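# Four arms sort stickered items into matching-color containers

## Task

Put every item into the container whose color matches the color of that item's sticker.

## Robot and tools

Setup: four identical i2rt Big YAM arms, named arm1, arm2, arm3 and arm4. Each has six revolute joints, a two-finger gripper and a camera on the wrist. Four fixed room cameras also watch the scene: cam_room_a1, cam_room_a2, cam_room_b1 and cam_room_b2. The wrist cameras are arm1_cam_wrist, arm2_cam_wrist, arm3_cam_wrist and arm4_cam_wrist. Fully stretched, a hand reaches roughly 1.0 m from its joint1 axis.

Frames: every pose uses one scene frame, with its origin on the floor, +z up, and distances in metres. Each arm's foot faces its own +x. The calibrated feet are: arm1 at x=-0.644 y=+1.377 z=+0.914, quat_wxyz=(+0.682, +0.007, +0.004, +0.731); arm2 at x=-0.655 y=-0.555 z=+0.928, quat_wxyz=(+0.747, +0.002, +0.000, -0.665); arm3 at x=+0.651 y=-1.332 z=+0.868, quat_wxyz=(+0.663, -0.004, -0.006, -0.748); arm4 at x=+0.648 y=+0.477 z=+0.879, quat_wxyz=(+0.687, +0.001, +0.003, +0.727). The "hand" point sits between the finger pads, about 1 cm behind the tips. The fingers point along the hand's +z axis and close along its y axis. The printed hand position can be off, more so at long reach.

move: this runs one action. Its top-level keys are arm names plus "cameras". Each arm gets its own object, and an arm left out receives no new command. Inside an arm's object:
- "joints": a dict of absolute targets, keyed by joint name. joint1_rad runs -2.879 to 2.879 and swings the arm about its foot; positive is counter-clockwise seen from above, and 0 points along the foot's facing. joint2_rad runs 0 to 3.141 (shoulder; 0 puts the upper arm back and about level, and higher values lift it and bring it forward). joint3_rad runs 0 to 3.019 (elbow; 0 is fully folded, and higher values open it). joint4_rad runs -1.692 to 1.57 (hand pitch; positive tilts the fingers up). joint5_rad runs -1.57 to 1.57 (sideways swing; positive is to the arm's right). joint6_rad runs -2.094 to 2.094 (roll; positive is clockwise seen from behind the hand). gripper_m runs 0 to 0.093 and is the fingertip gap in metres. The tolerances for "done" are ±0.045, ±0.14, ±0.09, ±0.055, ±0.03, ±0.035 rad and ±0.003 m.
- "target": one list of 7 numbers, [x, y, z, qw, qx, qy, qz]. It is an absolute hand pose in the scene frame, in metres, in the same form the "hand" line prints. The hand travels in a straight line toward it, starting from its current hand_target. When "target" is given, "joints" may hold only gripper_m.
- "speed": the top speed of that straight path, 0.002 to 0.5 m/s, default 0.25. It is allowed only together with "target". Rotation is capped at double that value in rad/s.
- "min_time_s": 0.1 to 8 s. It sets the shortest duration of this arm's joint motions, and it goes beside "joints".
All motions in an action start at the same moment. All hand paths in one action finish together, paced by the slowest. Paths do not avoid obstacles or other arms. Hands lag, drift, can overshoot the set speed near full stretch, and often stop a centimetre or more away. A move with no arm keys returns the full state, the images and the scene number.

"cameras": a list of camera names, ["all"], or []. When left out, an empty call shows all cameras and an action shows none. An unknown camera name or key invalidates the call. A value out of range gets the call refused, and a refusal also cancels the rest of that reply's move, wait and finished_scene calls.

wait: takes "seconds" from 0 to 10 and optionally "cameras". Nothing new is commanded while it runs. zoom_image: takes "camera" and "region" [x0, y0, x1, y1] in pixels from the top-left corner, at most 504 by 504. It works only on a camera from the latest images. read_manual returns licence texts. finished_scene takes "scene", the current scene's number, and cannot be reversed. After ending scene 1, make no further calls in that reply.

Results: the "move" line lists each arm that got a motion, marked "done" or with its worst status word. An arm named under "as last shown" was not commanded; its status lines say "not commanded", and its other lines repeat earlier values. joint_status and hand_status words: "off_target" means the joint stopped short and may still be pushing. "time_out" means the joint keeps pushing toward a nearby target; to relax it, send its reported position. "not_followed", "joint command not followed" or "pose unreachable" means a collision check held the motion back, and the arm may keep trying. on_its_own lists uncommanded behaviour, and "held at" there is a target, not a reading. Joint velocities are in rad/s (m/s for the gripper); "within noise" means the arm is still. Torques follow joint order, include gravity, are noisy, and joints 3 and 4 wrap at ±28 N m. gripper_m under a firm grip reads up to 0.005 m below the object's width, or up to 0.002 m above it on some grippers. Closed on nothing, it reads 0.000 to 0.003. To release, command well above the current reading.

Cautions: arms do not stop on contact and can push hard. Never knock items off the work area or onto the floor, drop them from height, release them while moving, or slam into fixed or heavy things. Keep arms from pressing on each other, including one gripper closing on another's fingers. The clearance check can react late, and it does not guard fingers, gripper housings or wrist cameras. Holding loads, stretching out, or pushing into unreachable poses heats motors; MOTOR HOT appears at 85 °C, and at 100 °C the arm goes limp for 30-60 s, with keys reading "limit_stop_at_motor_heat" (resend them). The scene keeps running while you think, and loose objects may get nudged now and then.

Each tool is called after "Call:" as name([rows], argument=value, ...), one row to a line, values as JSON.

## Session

Call:
move()

Scene clock: 0.00 s.
Joint torques (N m): no reading
Motor temperatures (°C): arm1=[20 23 27 23 21 21 21] | arm2=[23 24 26 22 22 20 23] | arm3=[24 23 25 23 24 23 23] | arm4=[22 22 25 22 24 21 24]
Heat: arm1: hottest joint3_rad 27 °C; arm2: hottest joint3_rad 26 °C; arm3: hottest joint3_rad 25 °C; arm4: hottest joint3_rad 25 °C.
Joint velocities: within noise
arm1.joint_positions: joint1_rad=+0.263 joint2_rad=+0.618 joint3_rad=+1.332 joint4_rad=-1.526 joint5_rad=+0.156 joint6_rad=+0.460 gripper_m=+0.09396
arm1.joint_status: not commanded
arm1.hand: x=-0.6788 y=+1.5838 z=+1.3925 quat_wxyz=(-0.203, +0.587, -0.716, -0.320) (m; scene frame)
arm1.hand_target: x=-0.6782 y=+1.5828 z=+1.4055 quat_wxyz=(-0.208, +0.582, -0.712, -0.334) (m; scene frame)
arm1.hand_status: not commanded
arm2.joint_positions: joint1_rad=+0.198 joint2_rad=+0.629 joint3_rad=+1.395 joint4_rad=-1.573 joint5_rad=-0.167 joint6_rad=+0.724 gripper_m=+0.09396
arm2.joint_status: not commanded
arm2.hand: x=-0.5668 y=-0.7391 z=+1.4233 quat_wxyz=(-0.378, -0.757, -0.533, +0.021) (m; scene frame)
arm2.hand_target: x=-0.5674 y=-0.7376 z=+1.4323 quat_wxyz=(-0.388, -0.753, -0.531, +0.025) (m; scene frame)
arm2.hand_status: not commanded
arm3.joint_positions: joint1_rad=-0.202 joint2_rad=+0.637 joint3_rad=+1.395 joint4_rad=-1.253 joint5_rad=-0.141 joint6_rad=+0.009 gripper_m=+0.09396
arm3.joint_status: not commanded
arm3.hand: x=+0.5932 y=-1.5705 z=+1.4269 quat_wxyz=(-0.354, -0.674, -0.524, +0.381) (m; scene frame)
arm3.hand_target: x=+0.5940 y=-1.5678 z=+1.4382 quat_wxyz=(-0.361, -0.668, -0.521, +0.391) (m; scene frame)
arm3.hand_status: not commanded
arm4.joint_positions: joint1_rad=+0.128 joint2_rad=+0.641 joint3_rad=+1.438 joint4_rad=-1.415 joint5_rad=-0.180 joint6_rad=-0.624 gripper_m=+0.09396
arm4.joint_status: not commanded
arm4.hand: x=+0.5789 y=+0.6954 z=+1.4214 quat_wxyz=(-0.341, +0.837, -0.292, -0.314) (m; scene frame)
arm4.hand_target: x=+0.5794 y=+0.6929 z=+1.4323 quat_wxyz=(-0.351, +0.831, -0.289, -0.319) (m; scene frame)
arm4.hand_status: not commanded
pictures: arm1_cam_wrist, arm2_cam_wrist, arm3_cam_wrist, arm4_cam_wrist, cam_room_a1, cam_room_a2, cam_room_b1, cam_room_b2
Images, in order (width x height): arm1_cam_wrist 672x504, arm2_cam_wrist 672x504, arm3_cam_wrist 672x504, arm4_cam_wrist 672x504, cam_room_a1 672x504, cam_room_a2 672x504, cam_room_b1 672x504, cam_room_b2 672x504.

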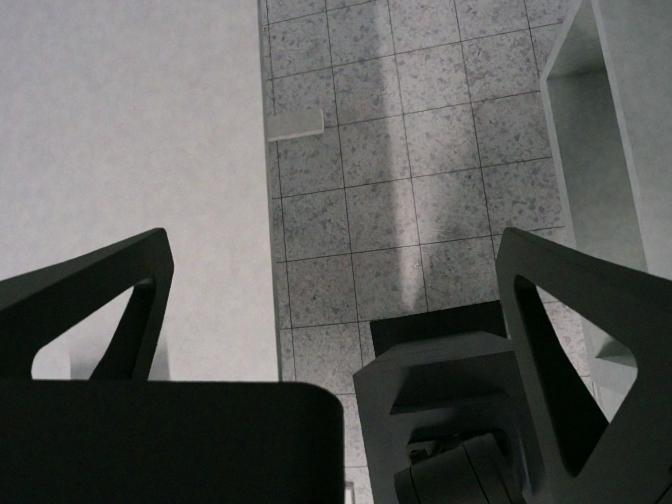

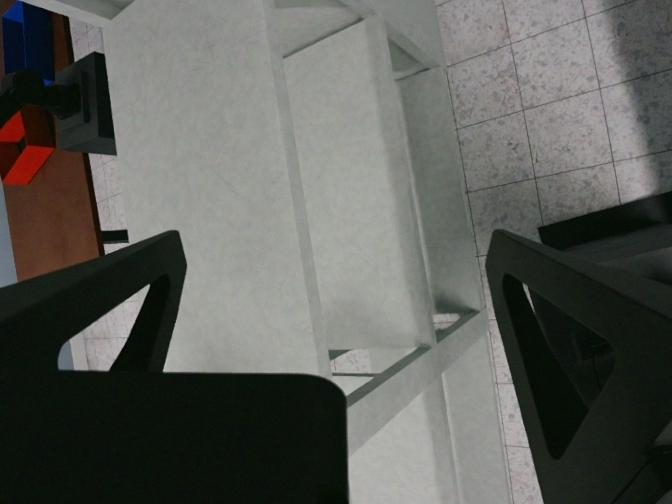

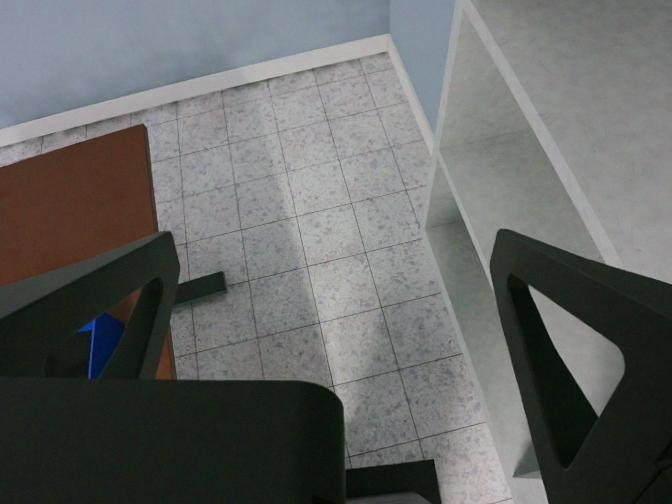

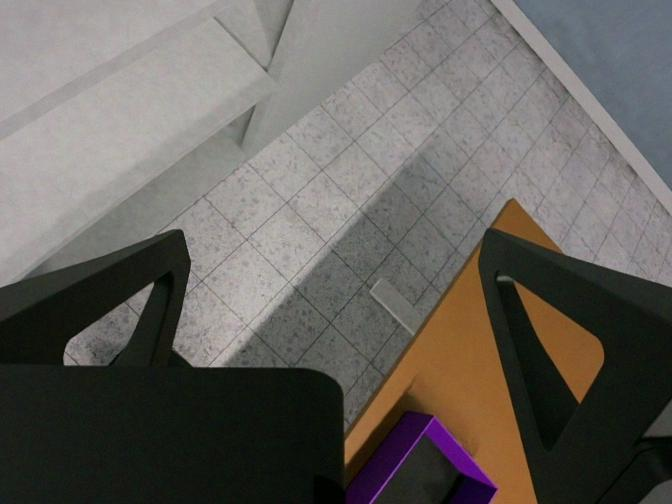

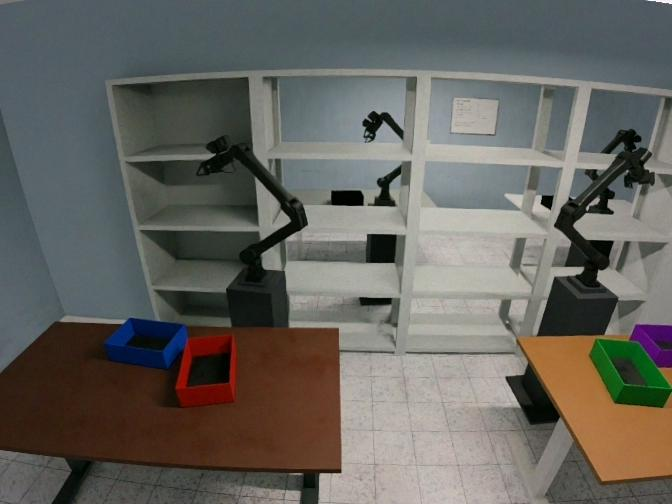

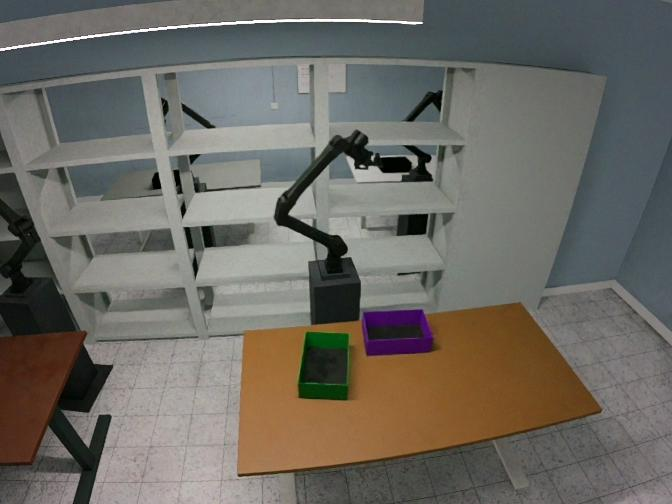

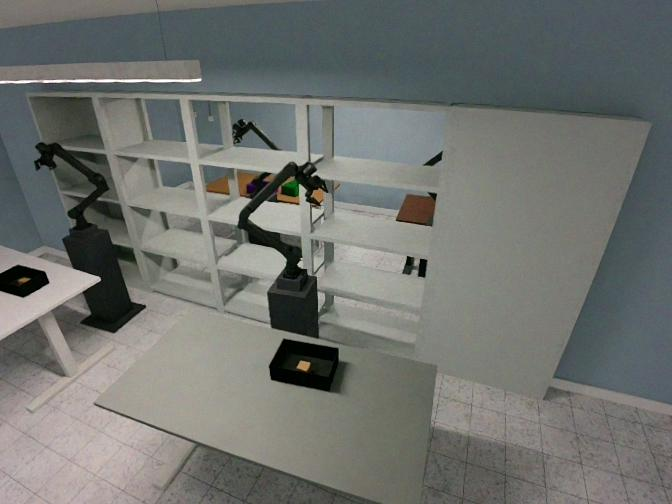

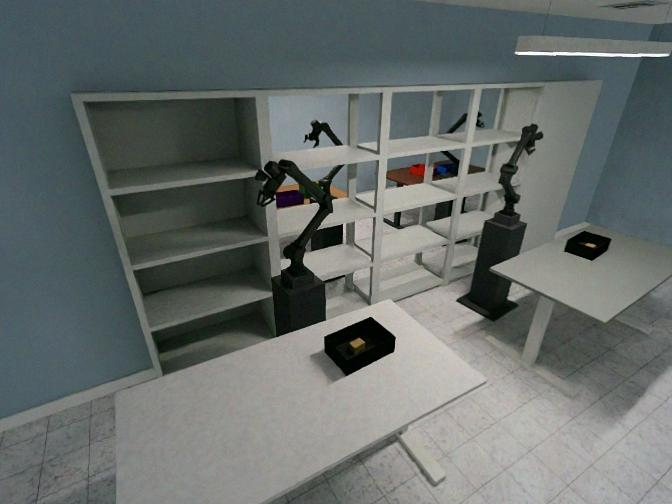

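Call:
move(arm1={"joints":{"joint1_rad":1.45,"joint2_rad":1.3,"joint3_rad":1.5,"joint4_rad":-1.0,"joint5_rad":0,"joint6_rad":0,"gripper_m":0.085},"min_time_s":4.5}, arm2={"joints":{"joint1_rad":-1.45,"joint2_rad":1.3,"joint3_rad":1.5,"joint4_rad":-1.0,"joint5_rad":0,"joint6_rad":0,"gripper_m":0.085},"min_time_s":4.5}, arm3={"joints":{"joint1_rad":1.5,"joint2_rad":1.3,"joint3_rad":1.5,"joint4_rad":-1.0,"joint5_rad":0,"joint6_rad":0,"gripper_m":0.085},"min_time_s":4.5}, arm4={"joints":{"joint1_rad":-1.5,"joint2_rad":1.3,"joint3_rad":1.5,"joint4_rad":-1.0,"joint5_rad":0,"joint6_rad":0,"gripper_m":0.085},"min_time_s":4.5}, cameras=["arm1_cam_wrist","arm2_cam_wrist","arm3_cam_wrist","arm4_cam_wrist"])

Scene clock: 13.27 s.
Joint torques (N m): arm1=[-1.61 -7 17.77 2.15 0 -0.05] | arm2=[0.91 -10.7 17.18 2.86 0.08 -0.08] | arm3=[1.38 -11.05 14.78 2.04 0.14 -0.12] | arm4=[1.08 -11.11 13.31 1.7 0.19 0.18]
Motor temperatures (°C): arm1=[20 23 30 23 21 21 21] | arm2=[23 24 28 22 22 20 23] | arm3=[24 23 26 23 24 23 23] | arm4=[22 22 29 22 24 21 24]
Heat: arm1: hottest joint3_rad 30 °C; arm2: hottest joint3_rad 28 °C; arm3: hottest joint3_rad 26 °C; arm4: hottest joint3_rad 29 °C.
move: arm1 done; arm2 done; arm3 done; arm4 done
Joint velocities: within noise
arm1.joint_positions: joint1_rad=+1.446 joint2_rad=+1.293 joint3_rad=+1.433 joint4_rad=-1.019 joint5_rad=+0.001 joint6_rad=+0.008 gripper_m=+0.08506
arm1.joint_status: all done
arm1.hand: x=-1.1568 y=+1.4058 z=+1.2976 quat_wxyz=(-0.009, +0.938, -0.030, -0.346) (m; scene frame)
arm1.hand_target: x=-1.1696 y=+1.4045 z=+1.3339 quat_wxyz=(-0.011, +0.923, -0.024, -0.383) (m; scene frame)
arm1.hand_status: not commanded
arm2.joint_positions: joint1_rad=-1.453 joint2_rad=+1.283 joint3_rad=+1.435 joint4_rad=-1.020 joint5_rad=-0.002 joint6_rad=+0.015 gripper_m=+0.08510
arm2.joint_status: all done
arm2.hand: x=-1.1590 y=-0.6770 z=+1.3085 quat_wxyz=(-0.043, -0.933, -0.104, +0.341) (m; scene frame)
arm2.hand_target: x=-1.1741 y=-0.6818 z=+1.3382 quat_wxyz=(-0.043, -0.921, -0.111, +0.372) (m; scene frame)
arm2.hand_status: not commanded
arm3.joint_positions: joint1_rad=+1.496 joint2_rad=+1.293 joint3_rad=+1.441 joint4_rad=-1.017 joint5_rad=-0.003 joint6_rad=+0.007 gripper_m=+0.08506
arm3.joint_status: all done
arm3.hand: x=+1.1616 y=-1.4279 z=+1.2498 quat_wxyz=(-0.344, -0.092, -0.934, +0.038) (m; scene frame)
arm3.hand_target: x=+1.1737 y=-1.4280 z=+1.2808 quat_wxyz=(-0.375, -0.086, -0.922, +0.042) (m; scene frame)
arm3.hand_status: not commanded
arm4.joint_positions: joint1_rad=-1.503 joint2_rad=+1.286 joint3_rad=+1.442 joint4_rad=-1.018 joint5_rad=-0.002 joint6_rad=-0.014 gripper_m=+0.08512
arm4.joint_status: all done
arm4.hand: x=+1.1651 y=+0.5427 z=+1.2607 quat_wxyz=(-0.344, +0.065, -0.936, -0.019) (m; scene frame)
arm4.hand_target: x=+1.1787 y=+0.5459 z=+1.2878 quat_wxyz=(-0.373, +0.060, -0.926, -0.022) (m; scene frame)
arm4.hand_status: not commanded
pictures: arm1_cam_wrist, arm2_cam_wrist, arm3_cam_wrist, arm4_cam_wrist
Images, in order (width x height): arm1_cam_wrist 672x504, arm2_cam_wrist 672x504, arm3_cam_wrist 672x504, arm4_cam_wrist 672x504.

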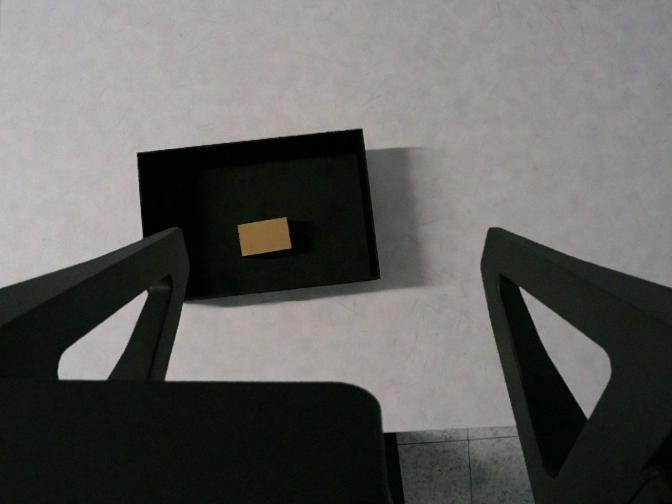

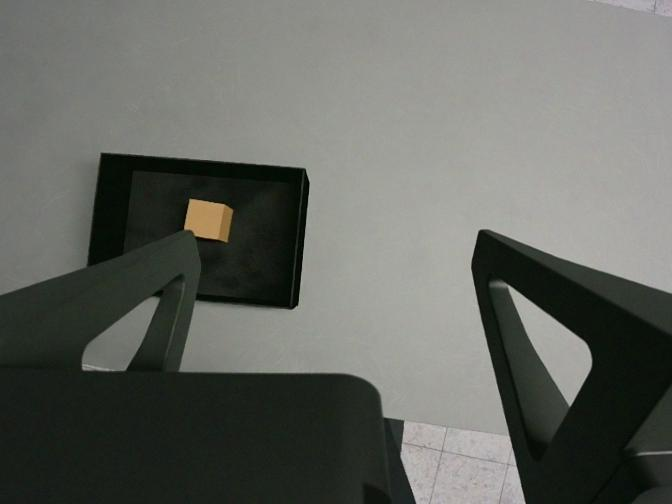

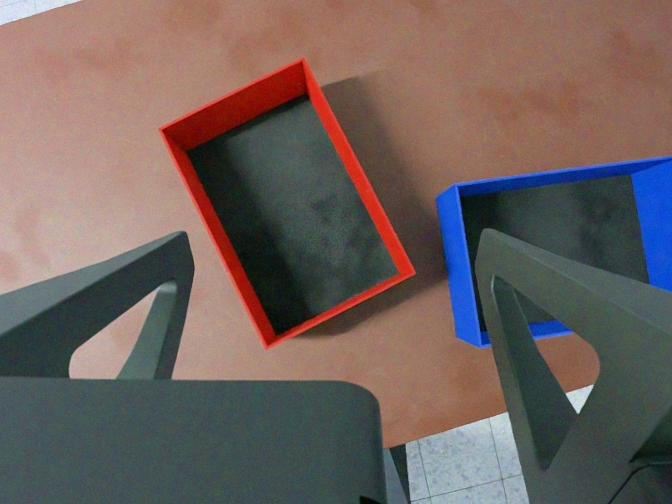

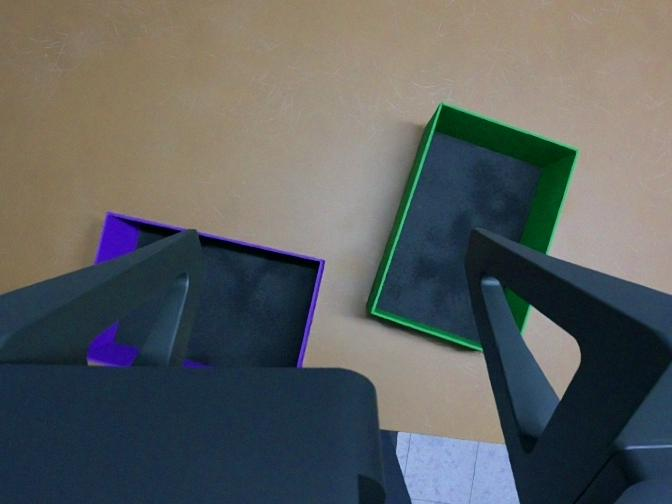

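Call:
zoom_image(camera="arm1_cam_wrist", region=[200, 180, 340, 285])

Call:
zoom_image(camera="arm2_cam_wrist", region=[140, 170, 280, 275])

Call:
wait(seconds=0.1, cameras=["cam_room_b1","cam_room_b2"])

Call:
zoom_image(camera="cam_room_b1", region=[250, 320, 370, 410])

Call:
zoom_image(camera="cam_room_b2", region=[300, 300, 420, 390])

Scaled by 3.600.

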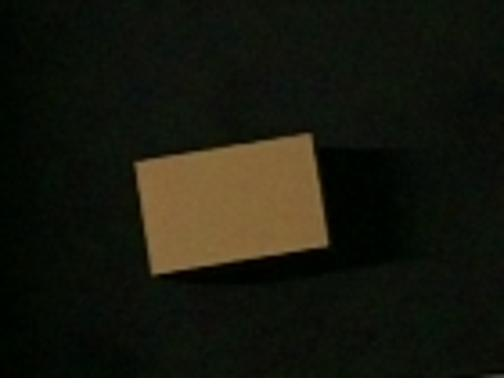

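Scaled by 3.600.

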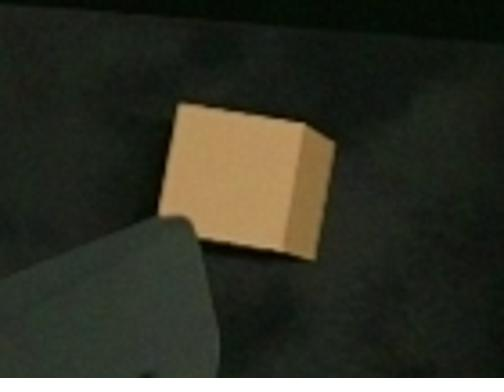

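Scene clock: 17.27 s.
Joint torques (N m): arm1=[-1.49 -6.71 17.84 1.95 0.03 -0.01] | arm2=[0.97 -10.64 17.17 2.86 0.09 -0.09] | arm3=[1.44 -11.22 14.75 2.07 0.12 -0.12] | arm4=[0.91 -10.64 13.31 1.7 0.18 0.17]
Motor temperatures (°C): arm1=[20 23 31 23 21 21 21] | arm2=[23 24 29 22 22 20 23] | arm3=[24 23 27 23 24 23 23] | arm4=[22 22 31 22 24 21 24]
Heat: arm1: hottest joint3_rad 31 °C; arm2: hottest joint3_rad 29 °C; arm3: hottest joint3_rad 27 °C; arm4: hottest joint3_rad 31 °C.
Joint velocities: within noise
arm1.joint_positions: joint1_rad=+1.446 joint2_rad=+1.293 joint3_rad=+1.433 joint4_rad=-1.019 joint5_rad=+0.001 joint6_rad=+0.008 gripper_m=+0.08506
arm1.joint_status: all done
arm1.hand: x=-1.1568 y=+1.4058 z=+1.2976 quat_wxyz=(-0.009, +0.938, -0.030, -0.346) (m; scene frame)
arm1.hand_target: x=-1.1696 y=+1.4045 z=+1.3339 quat_wxyz=(-0.011, +0.923, -0.024, -0.383) (m; scene frame)
arm1.hand_status: not commanded
arm2.joint_positions: joint1_rad=-1.453 joint2_rad=+1.283 joint3_rad=+1.435 joint4_rad=-1.020 joint5_rad=-0.002 joint6_rad=+0.014 gripper_m=+0.08510
arm2.joint_status: all done
arm2.hand: x=-1.1590 y=-0.6770 z=+1.3085 quat_wxyz=(-0.043, -0.933, -0.104, +0.341) (m; scene frame)
arm2.hand_target: x=-1.1741 y=-0.6818 z=+1.3382 quat_wxyz=(-0.043, -0.921, -0.111, +0.372) (m; scene frame)
arm2.hand_status: not commanded
arm3.joint_positions: joint1_rad=+1.496 joint2_rad=+1.293 joint3_rad=+1.441 joint4_rad=-1.017 joint5_rad=-0.003 joint6_rad=+0.007 gripper_m=+0.08506
arm3.joint_status: all done
arm3.hand: x=+1.1616 y=-1.4279 z=+1.2498 quat_wxyz=(-0.344, -0.092, -0.934, +0.038) (m; scene frame)
arm3.hand_target: x=+1.1737 y=-1.4280 z=+1.2808 quat_wxyz=(-0.375, -0.086, -0.922, +0.042) (m; scene frame)
arm3.hand_status: not commanded
arm4.joint_positions: joint1_rad=-1.503 joint2_rad=+1.286 joint3_rad=+1.442 joint4_rad=-1.018 joint5_rad=-0.002 joint6_rad=-0.014 gripper_m=+0.08512
arm4.joint_status: all done
arm4.hand: x=+1.1651 y=+0.5427 z=+1.2607 quat_wxyz=(-0.344, +0.065, -0.936, -0.019) (m; scene frame)
arm4.hand_target: x=+1.1787 y=+0.5459 z=+1.2878 quat_wxyz=(-0.373, +0.060, -0.926, -0.022) (m; scene frame)
arm4.hand_status: not commanded
wait: 0.10 s; at rest from the start
pictures: cam_room_b1, cam_room_b2
Images, in order (width x height): cam_room_b1 672x504, cam_room_b2 672x504.

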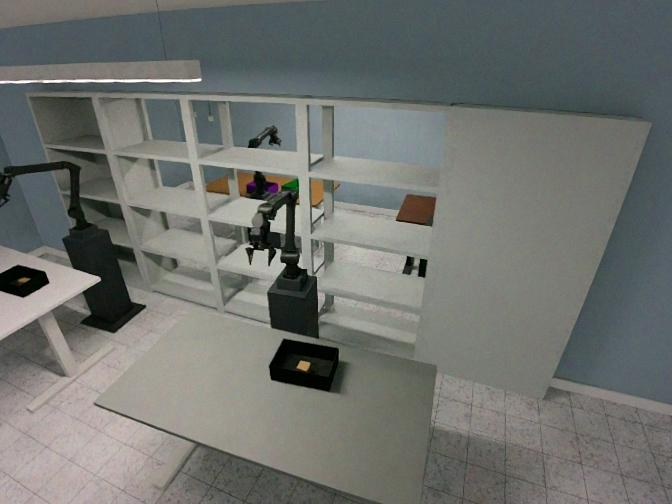

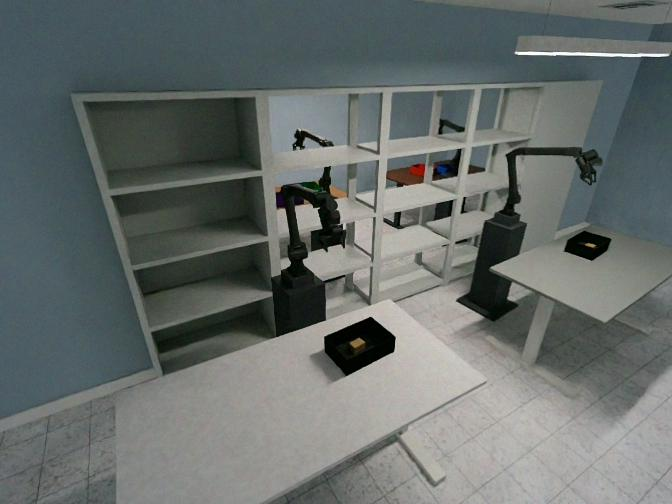

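Scaled by 4.200.

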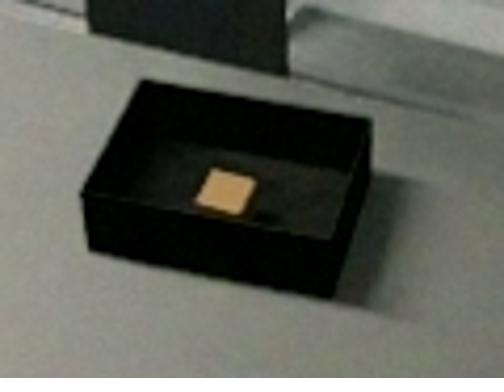

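Scaled by 4.200.

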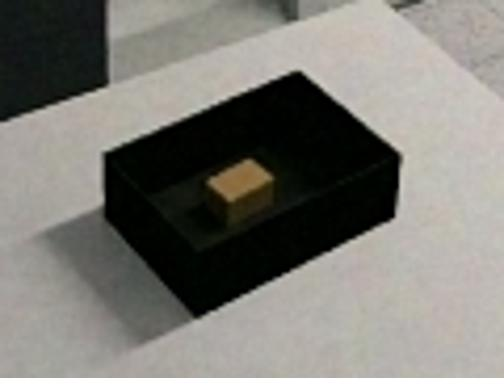

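Call:
move(arm1={"joints":{"joint1_rad":1.638,"joint2_rad":1.95,"joint3_rad":1.595,"joint4_rad":-1.217,"joint5_rad":0,"joint6_rad":1.6},"min_time_s":3}, arm2={"joints":{"joint1_rad":-1.123,"joint2_rad":1.7,"joint3_rad":1.4,"joint4_rad":-0.9,"joint6_rad":0.45},"min_time_s":3}, arm3={"joints":{"joint1_rad":0,"joint2_rad":0.5,"joint3_rad":1.0,"joint4_rad":-1.1},"min_time_s":4}, arm4={"joints":{"joint1_rad":0,"joint2_rad":0.5,"joint3_rad":1.0,"joint4_rad":-1.1},"min_time_s":4}, cameras=["arm1_cam_wrist","arm2_cam_wrist"])

Scene clock: 72.50 s.
Joint torques (N m): arm1=[-0.97 -14.45 14.63 0.02 0.07 0.08] | arm2=[1.08 -15.85 10.07 2.24 0.12 0.2] | arm3=[0.5 1.08 8.59 1.39 0.06 -0.12] | arm4=[0.73 0.32 8.57 0.87 0.12 0.16]
Motor temperatures (°C): arm1=[20 24 39 23 21 21 21] | arm2=[23 25 37 22 22 20 23] | arm3=[24 24 34 23 24 23 23] | arm4=[22 23 43 22 24 21 24]
Heat: arm1: hottest joint3_rad 39 °C; arm2: hottest joint3_rad 37 °C; arm3: hottest joint3_rad 34 °C; arm4: hottest joint3_rad 43 °C.
move: arm1 done; arm2 done; arm3 done; arm4 done
Joint velocities: within noise
arm1.joint_positions: joint1_rad=+1.630 joint2_rad=+1.944 joint3_rad=+1.539 joint4_rad=-1.208 joint5_rad=+0.001 joint6_rad=+1.592 gripper_m=+0.08506
arm1.joint_status: all done
arm1.hand: x=-1.2019 y=+1.3056 z=+0.9830 quat_wxyz=(-0.012, +0.744, -0.668, +0.007) (m; scene frame)
arm1.hand_target: x=-1.2201 y=+1.2984 z=+0.9994 quat_wxyz=(+0.004, +0.744, -0.668, -0.006) (m; scene frame)
arm1.hand_status: not commanded
arm2.joint_positions: joint1_rad=-1.127 joint2_rad=+1.675 joint3_rad=+1.411 joint4_rad=-0.917 joint5_rad=-0.002 joint6_rad=+0.435 gripper_m=+0.08510
arm2.joint_status: all done
arm2.hand: x=-1.1566 y=-0.8704 z=+1.0969 quat_wxyz=(-0.092, -0.979, -0.062, +0.168) (m; scene frame)
arm2.hand_target: x=-1.1564 y=-0.8725 z=+1.0795 quat_wxyz=(-0.088, -0.982, -0.056, +0.160) (m; scene frame)
arm2.hand_status: not commanded
arm3.joint_positions: joint1_rad=+0.012 joint2_rad=+0.504 joint3_rad=+1.008 joint4_rad=-1.093 joint5_rad=-0.001 joint6_rad=+0.007 gripper_m=+0.08506
arm3.joint_status: all done
arm3.hand: x=+0.6214 y=-1.5881 z=+1.2902 quat_wxyz=(-0.321, -0.657, -0.584, +0.353) (m; scene frame)
arm3.hand_target: x=+0.6184 y=-1.5859 z=+1.2858 quat_wxyz=(-0.314, -0.660, -0.584, +0.353) (m; scene frame)
arm3.hand_status: not commanded
arm4.joint_positions: joint1_rad=-0.004 joint2_rad=+0.508 joint3_rad=+1.002 joint4_rad=-1.089 joint5_rad=-0.002 joint6_rad=-0.013 gripper_m=+0.08512
arm4.joint_status: all done
arm4.hand: x=+0.6360 y=+0.7440 z=+1.2946 quat_wxyz=(-0.322, +0.645, -0.605, -0.339) (m; scene frame)
arm4.hand_target: x=+0.6355 y=+0.7403 z=+1.2931 quat_wxyz=(-0.318, +0.643, -0.609, -0.340) (m; scene frame)
arm4.hand_status: not commanded
pictures: arm1_cam_wrist, arm2_cam_wrist
Images, in order (width x height): arm1_cam_wrist 672x504, arm2_cam_wrist 672x504.

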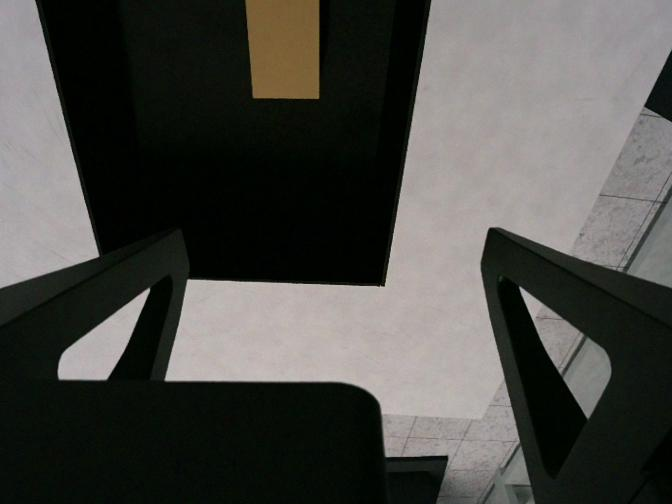

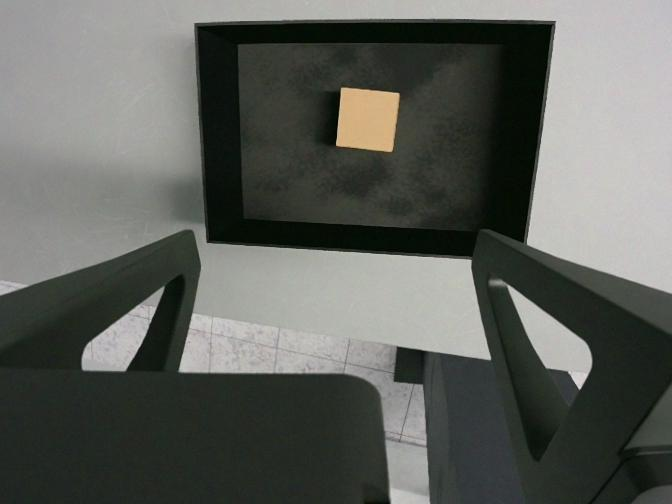

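Call:
move(arm1={"target":[-1.245,1.3126,0.85,0.0,-0.7443,0.6678,0.0],"speed":0.12}, arm2={"target":[-1.149,-0.896,0.84,-0.0074,-0.9698,-0.0296,0.2418],"speed":0.15}, cameras=["arm1_cam_wrist","arm2_cam_wrist"])

Scene clock: 102.47 s.
Joint torques (N m): arm1=[-2.67 -16.67 10.61 0.76 0.06 -0.04] | arm2=[1.38 -18.32 7.21 2.22 0.44 0.21] | arm3=[0.5 0.91 8.54 1.42 0.06 -0.12] | arm4=[0.97 0.38 8.58 0.87 0.15 0.18]
Motor temperatures (°C): arm1=[20 25 38 23 21 21 21] | arm2=[23 25 34 22 22 20 23] | arm3=[24 23 31 23 24 23 23] | arm4=[22 22 37 22 24 21 24]
Heat: arm1: hottest joint3_rad 38 °C; arm2: hottest joint3_rad 34 °C; arm3: hottest joint3_rad 31 °C; arm4: hottest joint3_rad 37 °C.
move: arm1 off_target; arm2 off_target
Joint velocities: within noise
arm1.joint_positions: joint1_rad=+1.620 joint2_rad=+2.184 joint3_rad=+1.539 joint4_rad=-0.970 joint5_rad=-0.002 joint6_rad=+1.578 gripper_m=+0.08506
arm1.joint_status: not commanded
arm1.hand: x=-1.2303 y=+1.3082 z=+0.8469 quat_wxyz=(-0.012, +0.745, -0.667, +0.009) (m; scene frame)
arm1.hand_target: x=-1.2447 y=+1.3127 z=+0.8503 quat_wxyz=(+0.000, +0.744, -0.668, +0.000) (m; scene frame)
arm1.hand_status: off_target (0.016 m and 1.7 deg from the pose sent, 0.140 m and 1.6 deg at the start)
arm2.joint_positions: joint1_rad=-1.010 joint2_rad=+2.042 joint3_rad=+1.182 joint4_rad=-0.289 joint5_rad=+0.273 joint6_rad=+0.551 gripper_m=+0.08510
arm2.joint_status: not commanded
arm2.hand: x=-1.1541 y=-0.8957 z=+0.8533 quat_wxyz=(-0.009, -0.969, -0.033, +0.245) (m; scene frame)
arm2.hand_target: x=-1.1489 y=-0.8957 z=+0.8404 quat_wxyz=(-0.007, -0.970, -0.030, +0.242) (m; scene frame)
arm2.hand_status: off_target (0.014 m and 0.6 deg from the pose sent, 0.258 m and 13.4 deg at the start)
arm3, arm4: as last shown
pictures: arm1_cam_wrist, arm2_cam_wrist
Images, in order (width x height): arm1_cam_wrist 672x504, arm2_cam_wrist 672x504.

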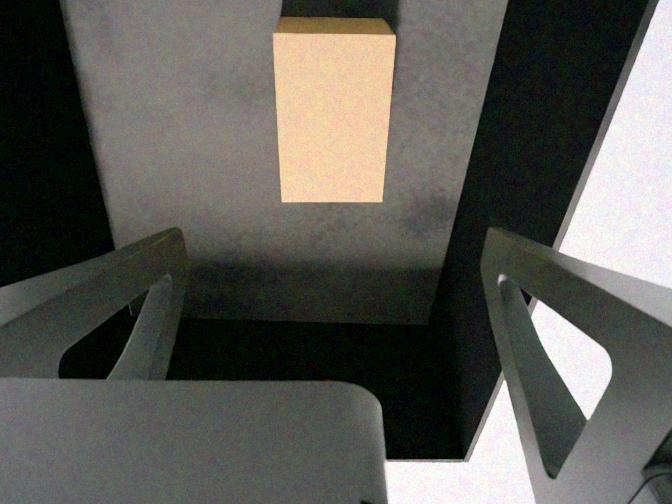

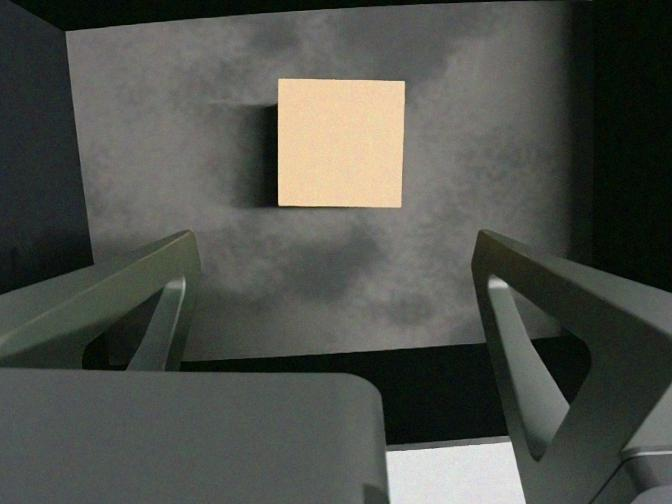

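Call:
move(arm1={"target":[-1.244,1.3127,0.775,0.0,-0.7443,0.6678,0.0],"speed":0.08}, arm2={"target":[-1.169,-0.895,0.775,-0.0074,-0.9698,-0.0296,0.2418],"speed":0.08}, cameras=["arm1_cam_wrist","arm2_cam_wrist"])

Scene clock: 124.30 s.
Joint torques (N m): arm1=[-2.55 -16.67 9.1 0.81 0.01 -0.06] | arm2=[0.26 -18.2 9.83 2.21 0.1 -0.02] | arm3=[0.44 1.03 8.55 1.42 0.07 -0.12] | arm4=[0.85 0.79 8.51 0.88 0.14 0.15]
Motor temperatures (°C): arm1=[20 25 36 23 21 21 21] | arm2=[23 26 32 22 22 20 23] | arm3=[24 23 30 23 24 23 23] | arm4=[22 22 35 22 24 21 24]
Heat: arm1: hottest joint3_rad 36 °C; arm2: hottest joint3_rad 32 °C; arm3: hottest joint3_rad 30 °C; arm4: hottest joint3_rad 35 °C.
move: arm1 done; arm2 off_target
Joint velocities: within noise
arm1.joint_positions: joint1_rad=+1.620 joint2_rad=+2.303 joint3_rad=+1.539 joint4_rad=-0.838 joint5_rad=-0.002 joint6_rad=+1.578 gripper_m=+0.08506
arm1.joint_status: not commanded
arm1.hand: x=-1.2354 y=+1.3079 z=+0.7776 quat_wxyz=(-0.007, +0.745, -0.667, +0.004) (m; scene frame)
arm1.hand_target: x=-1.2439 y=+1.3127 z=+0.7752 quat_wxyz=(+0.000, +0.744, -0.668, +0.000) (m; scene frame)
arm1.hand_status: done (0.010 m and 0.9 deg from the pose sent, 0.073 m and 1.7 deg at the start)
arm2.joint_positions: joint1_rad=-1.020 joint2_rad=+2.196 joint3_rad=+1.197 joint4_rad=-0.183 joint5_rad=+0.271 joint6_rad=+0.551 gripper_m=+0.08510
arm2.joint_status: not commanded
arm2.hand: x=-1.1528 y=-0.8877 z=+0.7793 quat_wxyz=(+0.000, -0.972, -0.031, +0.232) (m; scene frame)
arm2.hand_target: x=-1.1684 y=-0.8945 z=+0.7755 quat_wxyz=(-0.007, -0.970, -0.030, +0.242) (m; scene frame)
arm2.hand_status: off_target (0.018 m and 1.4 deg from the pose sent, 0.080 m and 0.6 deg at the start)
arm3, arm4: as last shown
pictures: arm1_cam_wrist, arm2_cam_wrist
Images, in order (width x height): arm1_cam_wrist 672x504, arm2_cam_wrist 672x504.

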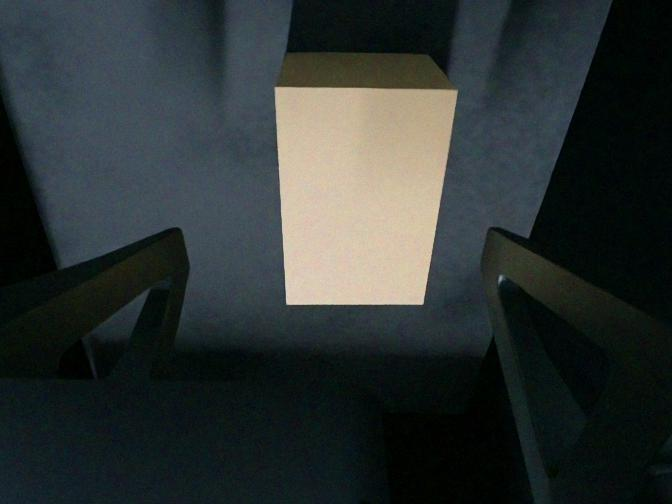

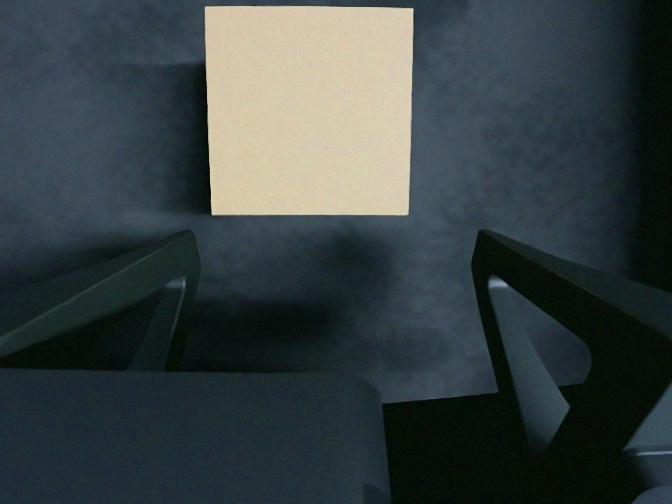

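Call:
move(arm1={"target":[-1.2355,1.314,0.727,0.0,-0.7443,0.6678,0.0],"speed":0.06}, arm2={"target":[-1.206,-0.904,0.738,-0.0074,-0.9698,-0.0296,0.2418],"speed":0.06}, cameras=["arm1_cam_wrist","arm2_cam_wrist"])

Scene clock: 138.27 s.
Joint torques (N m): arm1=[-2.61 -16.85 6.74 0.83 0.03 -0.04] | arm2=[0.03 -19.43 10.06 1.94 0.08 -0.06] | arm3=[0.56 1.03 8.51 1.39 0.06 -0.13] | arm4=[1.2 0.32 8.62 0.98 0.15 0.18]
Motor temperatures (°C): arm1=[20 26 35 23 21 21 21] | arm2=[23 27 32 22 22 20 23] | arm3=[24 23 30 23 24 23 23] | arm4=[22 22 35 22 24 21 24]
Heat: arm1: hottest joint3_rad 35 °C; arm2: hottest joint3_rad 32 °C; arm3: hottest joint3_rad 30 °C; arm4: hottest joint3_rad 35 °C.
move: arm1 off_target; arm2 off_target
Joint velocities: within noise
arm1.joint_positions: joint1_rad=+1.620 joint2_rad=+2.374 joint3_rad=+1.539 joint4_rad=-0.744 joint5_rad=-0.002 joint6_rad=+1.578 gripper_m=+0.08506
arm1.joint_status: not commanded
arm1.hand: x=-1.2383 y=+1.3077 z=+0.7367 quat_wxyz=(+0.002, +0.745, -0.667, -0.003) (m; scene frame)
arm1.hand_target: x=-1.2354 y=+1.3139 z=+0.7273 quat_wxyz=(+0.000, +0.744, -0.668, +0.000) (m; scene frame)
arm1.hand_status: off_target (0.012 m and 0.5 deg from the pose sent, 0.051 m and 0.9 deg at the start)
arm2.joint_positions: joint1_rad=-1.046 joint2_rad=+2.321 joint3_rad=+1.338 joint4_rad=-0.178 joint5_rad=+0.260 joint6_rad=+0.532 gripper_m=+0.08510
arm2.joint_status: not commanded
arm2.hand: x=-1.1928 y=-0.9002 z=+0.7472 quat_wxyz=(-0.005, -0.971, -0.027, +0.237) (m; scene frame)
arm2.hand_target: x=-1.2055 y=-0.9035 z=+0.7386 quat_wxyz=(-0.007, -0.970, -0.030, +0.242) (m; scene frame)
arm2.hand_status: off_target (0.016 m and 0.7 deg from the pose sent, 0.069 m and 1.4 deg at the start)
arm3, arm4: as last shown
pictures: arm1_cam_wrist, arm2_cam_wrist
Images, in order (width x height): arm1_cam_wrist 672x504, arm2_cam_wrist 672x504.

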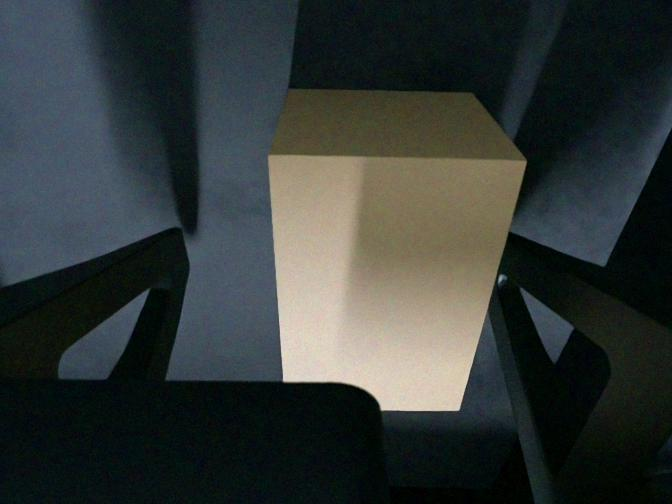

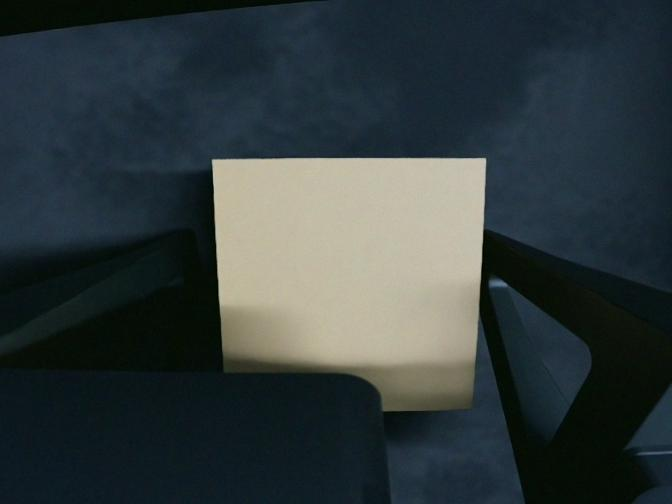

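Call:
move(arm1={"target":[-1.226,1.314,0.72,0.0,-0.7443,0.6678,0.0],"speed":0.04}, arm2={"joints":{"gripper_m":0.049}}, cameras=["arm1_cam_wrist","arm2_cam_wrist"])

Scene clock: 149.87 s.
Joint torques (N m): arm1=[-2.61 -16.62 6.02 1.11 0.07 0] | arm2=[0.03 -19.25 10.04 1.95 0.11 -0.07] | arm3=[0.44 1.03 8.58 1.4 0.06 -0.11] | arm4=[1.2 0.21 8.47 0.9 0.11 0.19]
Motor temperatures (°C): arm1=[20 26 34 23 21 21 21] | arm2=[23 27 32 22 22 20 23] | arm3=[24 23 30 23 24 23 23] | arm4=[21 22 34 22 24 21 24]
Heat: arm1: hottest joint3_rad 34 °C; arm2: hottest joint3_rad 32 °C; arm3: hottest joint3_rad 30 °C; arm4: hottest joint3_rad 34 °C.
move: arm1 off_target; arm2 off_target
Joint velocities: within noise
arm1.joint_positions: joint1_rad=+1.620 joint2_rad=+2.374 joint3_rad=+1.513 joint4_rad=-0.719 joint5_rad=-0.003 joint6_rad=+1.578 gripper_m=+0.08506
arm1.joint_status: not commanded
arm1.hand: x=-1.2305 y=+1.3086 z=+0.7299 quat_wxyz=(+0.001, +0.745, -0.667, -0.002) (m; scene frame)
arm1.hand_target: x=-1.2260 y=+1.3139 z=+0.7203 quat_wxyz=(+0.000, +0.744, -0.668, +0.000) (m; scene frame)
arm1.hand_status: off_target (0.012 m and 0.4 deg from the pose sent, 0.021 m and 0.4 deg at the start)
arm2.joint_positions: joint1_rad=-1.046 joint2_rad=+2.321 joint3_rad=+1.338 joint4_rad=-0.178 joint5_rad=+0.259 joint6_rad=+0.531 gripper_m=+0.05311
arm2.joint_status: gripper_m off_target (ended at +0.05314, target +0.04900)
arm2.hand: x=-1.1928 y=-0.9003 z=+0.7471 quat_wxyz=(-0.005, -0.971, -0.028, +0.237) (m; scene frame)
arm2.hand_target: x=-1.2054 y=-0.9036 z=+0.7386 quat_wxyz=(-0.007, -0.970, -0.030, +0.242) (m; scene frame)
arm2.hand_status: not commanded
arm3, arm4: as last shown
pictures: arm1_cam_wrist, arm2_cam_wrist
Images, in order (width x height): arm1_cam_wrist 672x504, arm2_cam_wrist 672x504.

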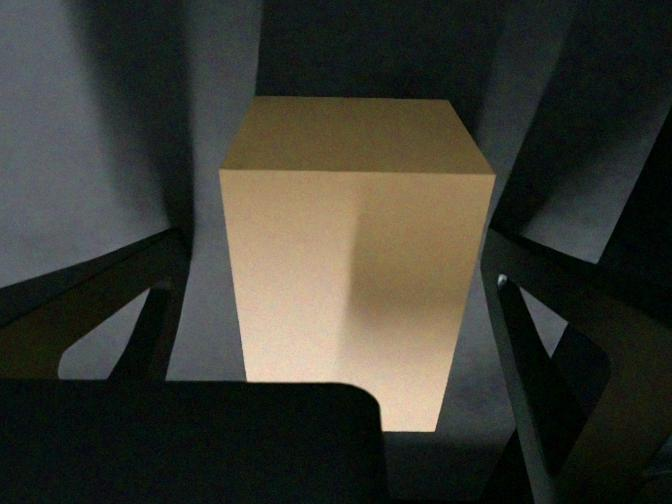

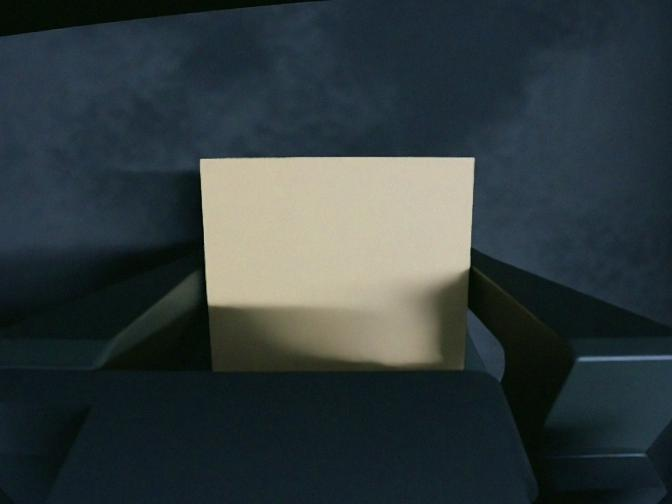

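Call:
move(arm1={"joints":{"gripper_m":0.042}}, arm2={"target":[-1.1928,-0.9003,0.95,-0.0074,-0.9698,-0.0296,0.2418],"speed":0.15}, cameras=["arm1_cam_wrist","arm2_cam_wrist"])

Scene clock: 156.33 s.
Joint torques (N m): arm1=[-2.26 -16.21 6.12 1.11 0.08 -0.08] | arm2=[0.67 -21.25 10.33 1.05 0.25 0] | arm3=[0.5 0.91 8.54 1.37 0.06 -0.11] | arm4=[1.2 0.26 8.61 0.95 0.14 0.17]
Motor temperatures (°C): arm1=[20 26 34 23 21 21 21] | arm2=[23 27 32 22 22 20 23] | arm3=[24 23 29 23 24 23 23] | arm4=[21 22 34 22 24 21 24]
Heat: arm1: hottest joint3_rad 34 °C; arm2: hottest joint3_rad 32 °C; arm3: hottest joint3_rad 29 °C; arm4: hottest joint3_rad 34 °C.
move: arm1 done; arm2 done
Joint velocities: within noise
arm1.joint_positions: joint1_rad=+1.620 joint2_rad=+2.374 joint3_rad=+1.511 joint4_rad=-0.719 joint5_rad=-0.003 joint6_rad=+1.577 gripper_m=+0.04410
arm1.joint_status: all done
arm1.hand: x=-1.2297 y=+1.3087 z=+0.7295 quat_wxyz=(+0.001, +0.745, -0.667, -0.002) (m; scene frame)
arm1.hand_target: x=-1.2260 y=+1.3139 z=+0.7203 quat_wxyz=(+0.000, +0.744, -0.668, +0.000) (m; scene frame)
arm1.hand_status: not commanded
arm2.joint_positions: joint1_rad=-1.046 joint2_rad=+1.946 joint3_rad=+1.334 joint4_rad=-0.542 joint5_rad=+0.259 joint6_rad=+0.531 gripper_m=+0.05311
arm2.joint_status: not commanded
arm2.hand: x=-1.1904 y=-0.8989 z=+0.9428 quat_wxyz=(-0.007, -0.970, -0.027, +0.240) (m; scene frame)
arm2.hand_target: x=-1.1928 y=-0.9003 z=+0.9500 quat_wxyz=(-0.007, -0.970, -0.030, +0.242) (m; scene frame)
arm2.hand_status: done (0.008 m and 0.4 deg from the pose sent, 0.203 m and 0.7 deg at the start)
arm3, arm4: as last shown
pictures: arm1_cam_wrist, arm2_cam_wrist
Images, in order (width x height): arm1_cam_wrist 672x504, arm2_cam_wrist 672x504.

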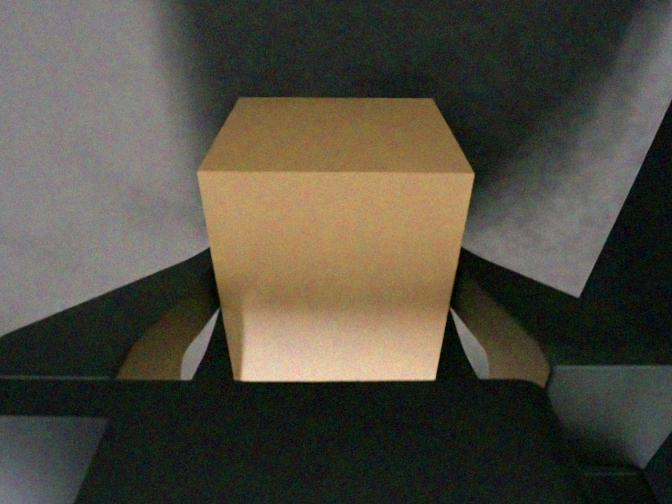

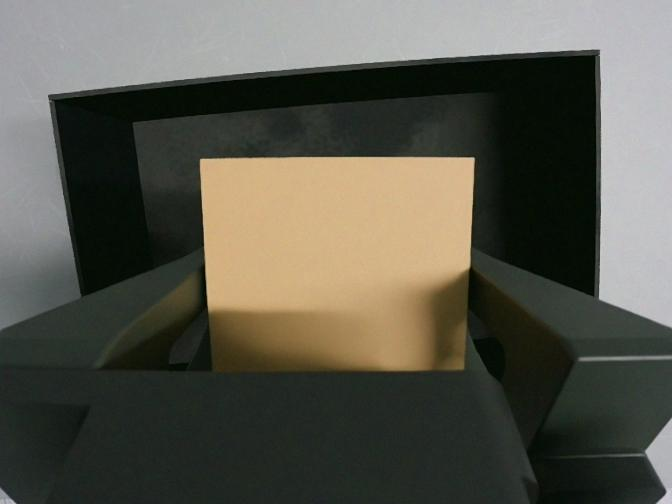

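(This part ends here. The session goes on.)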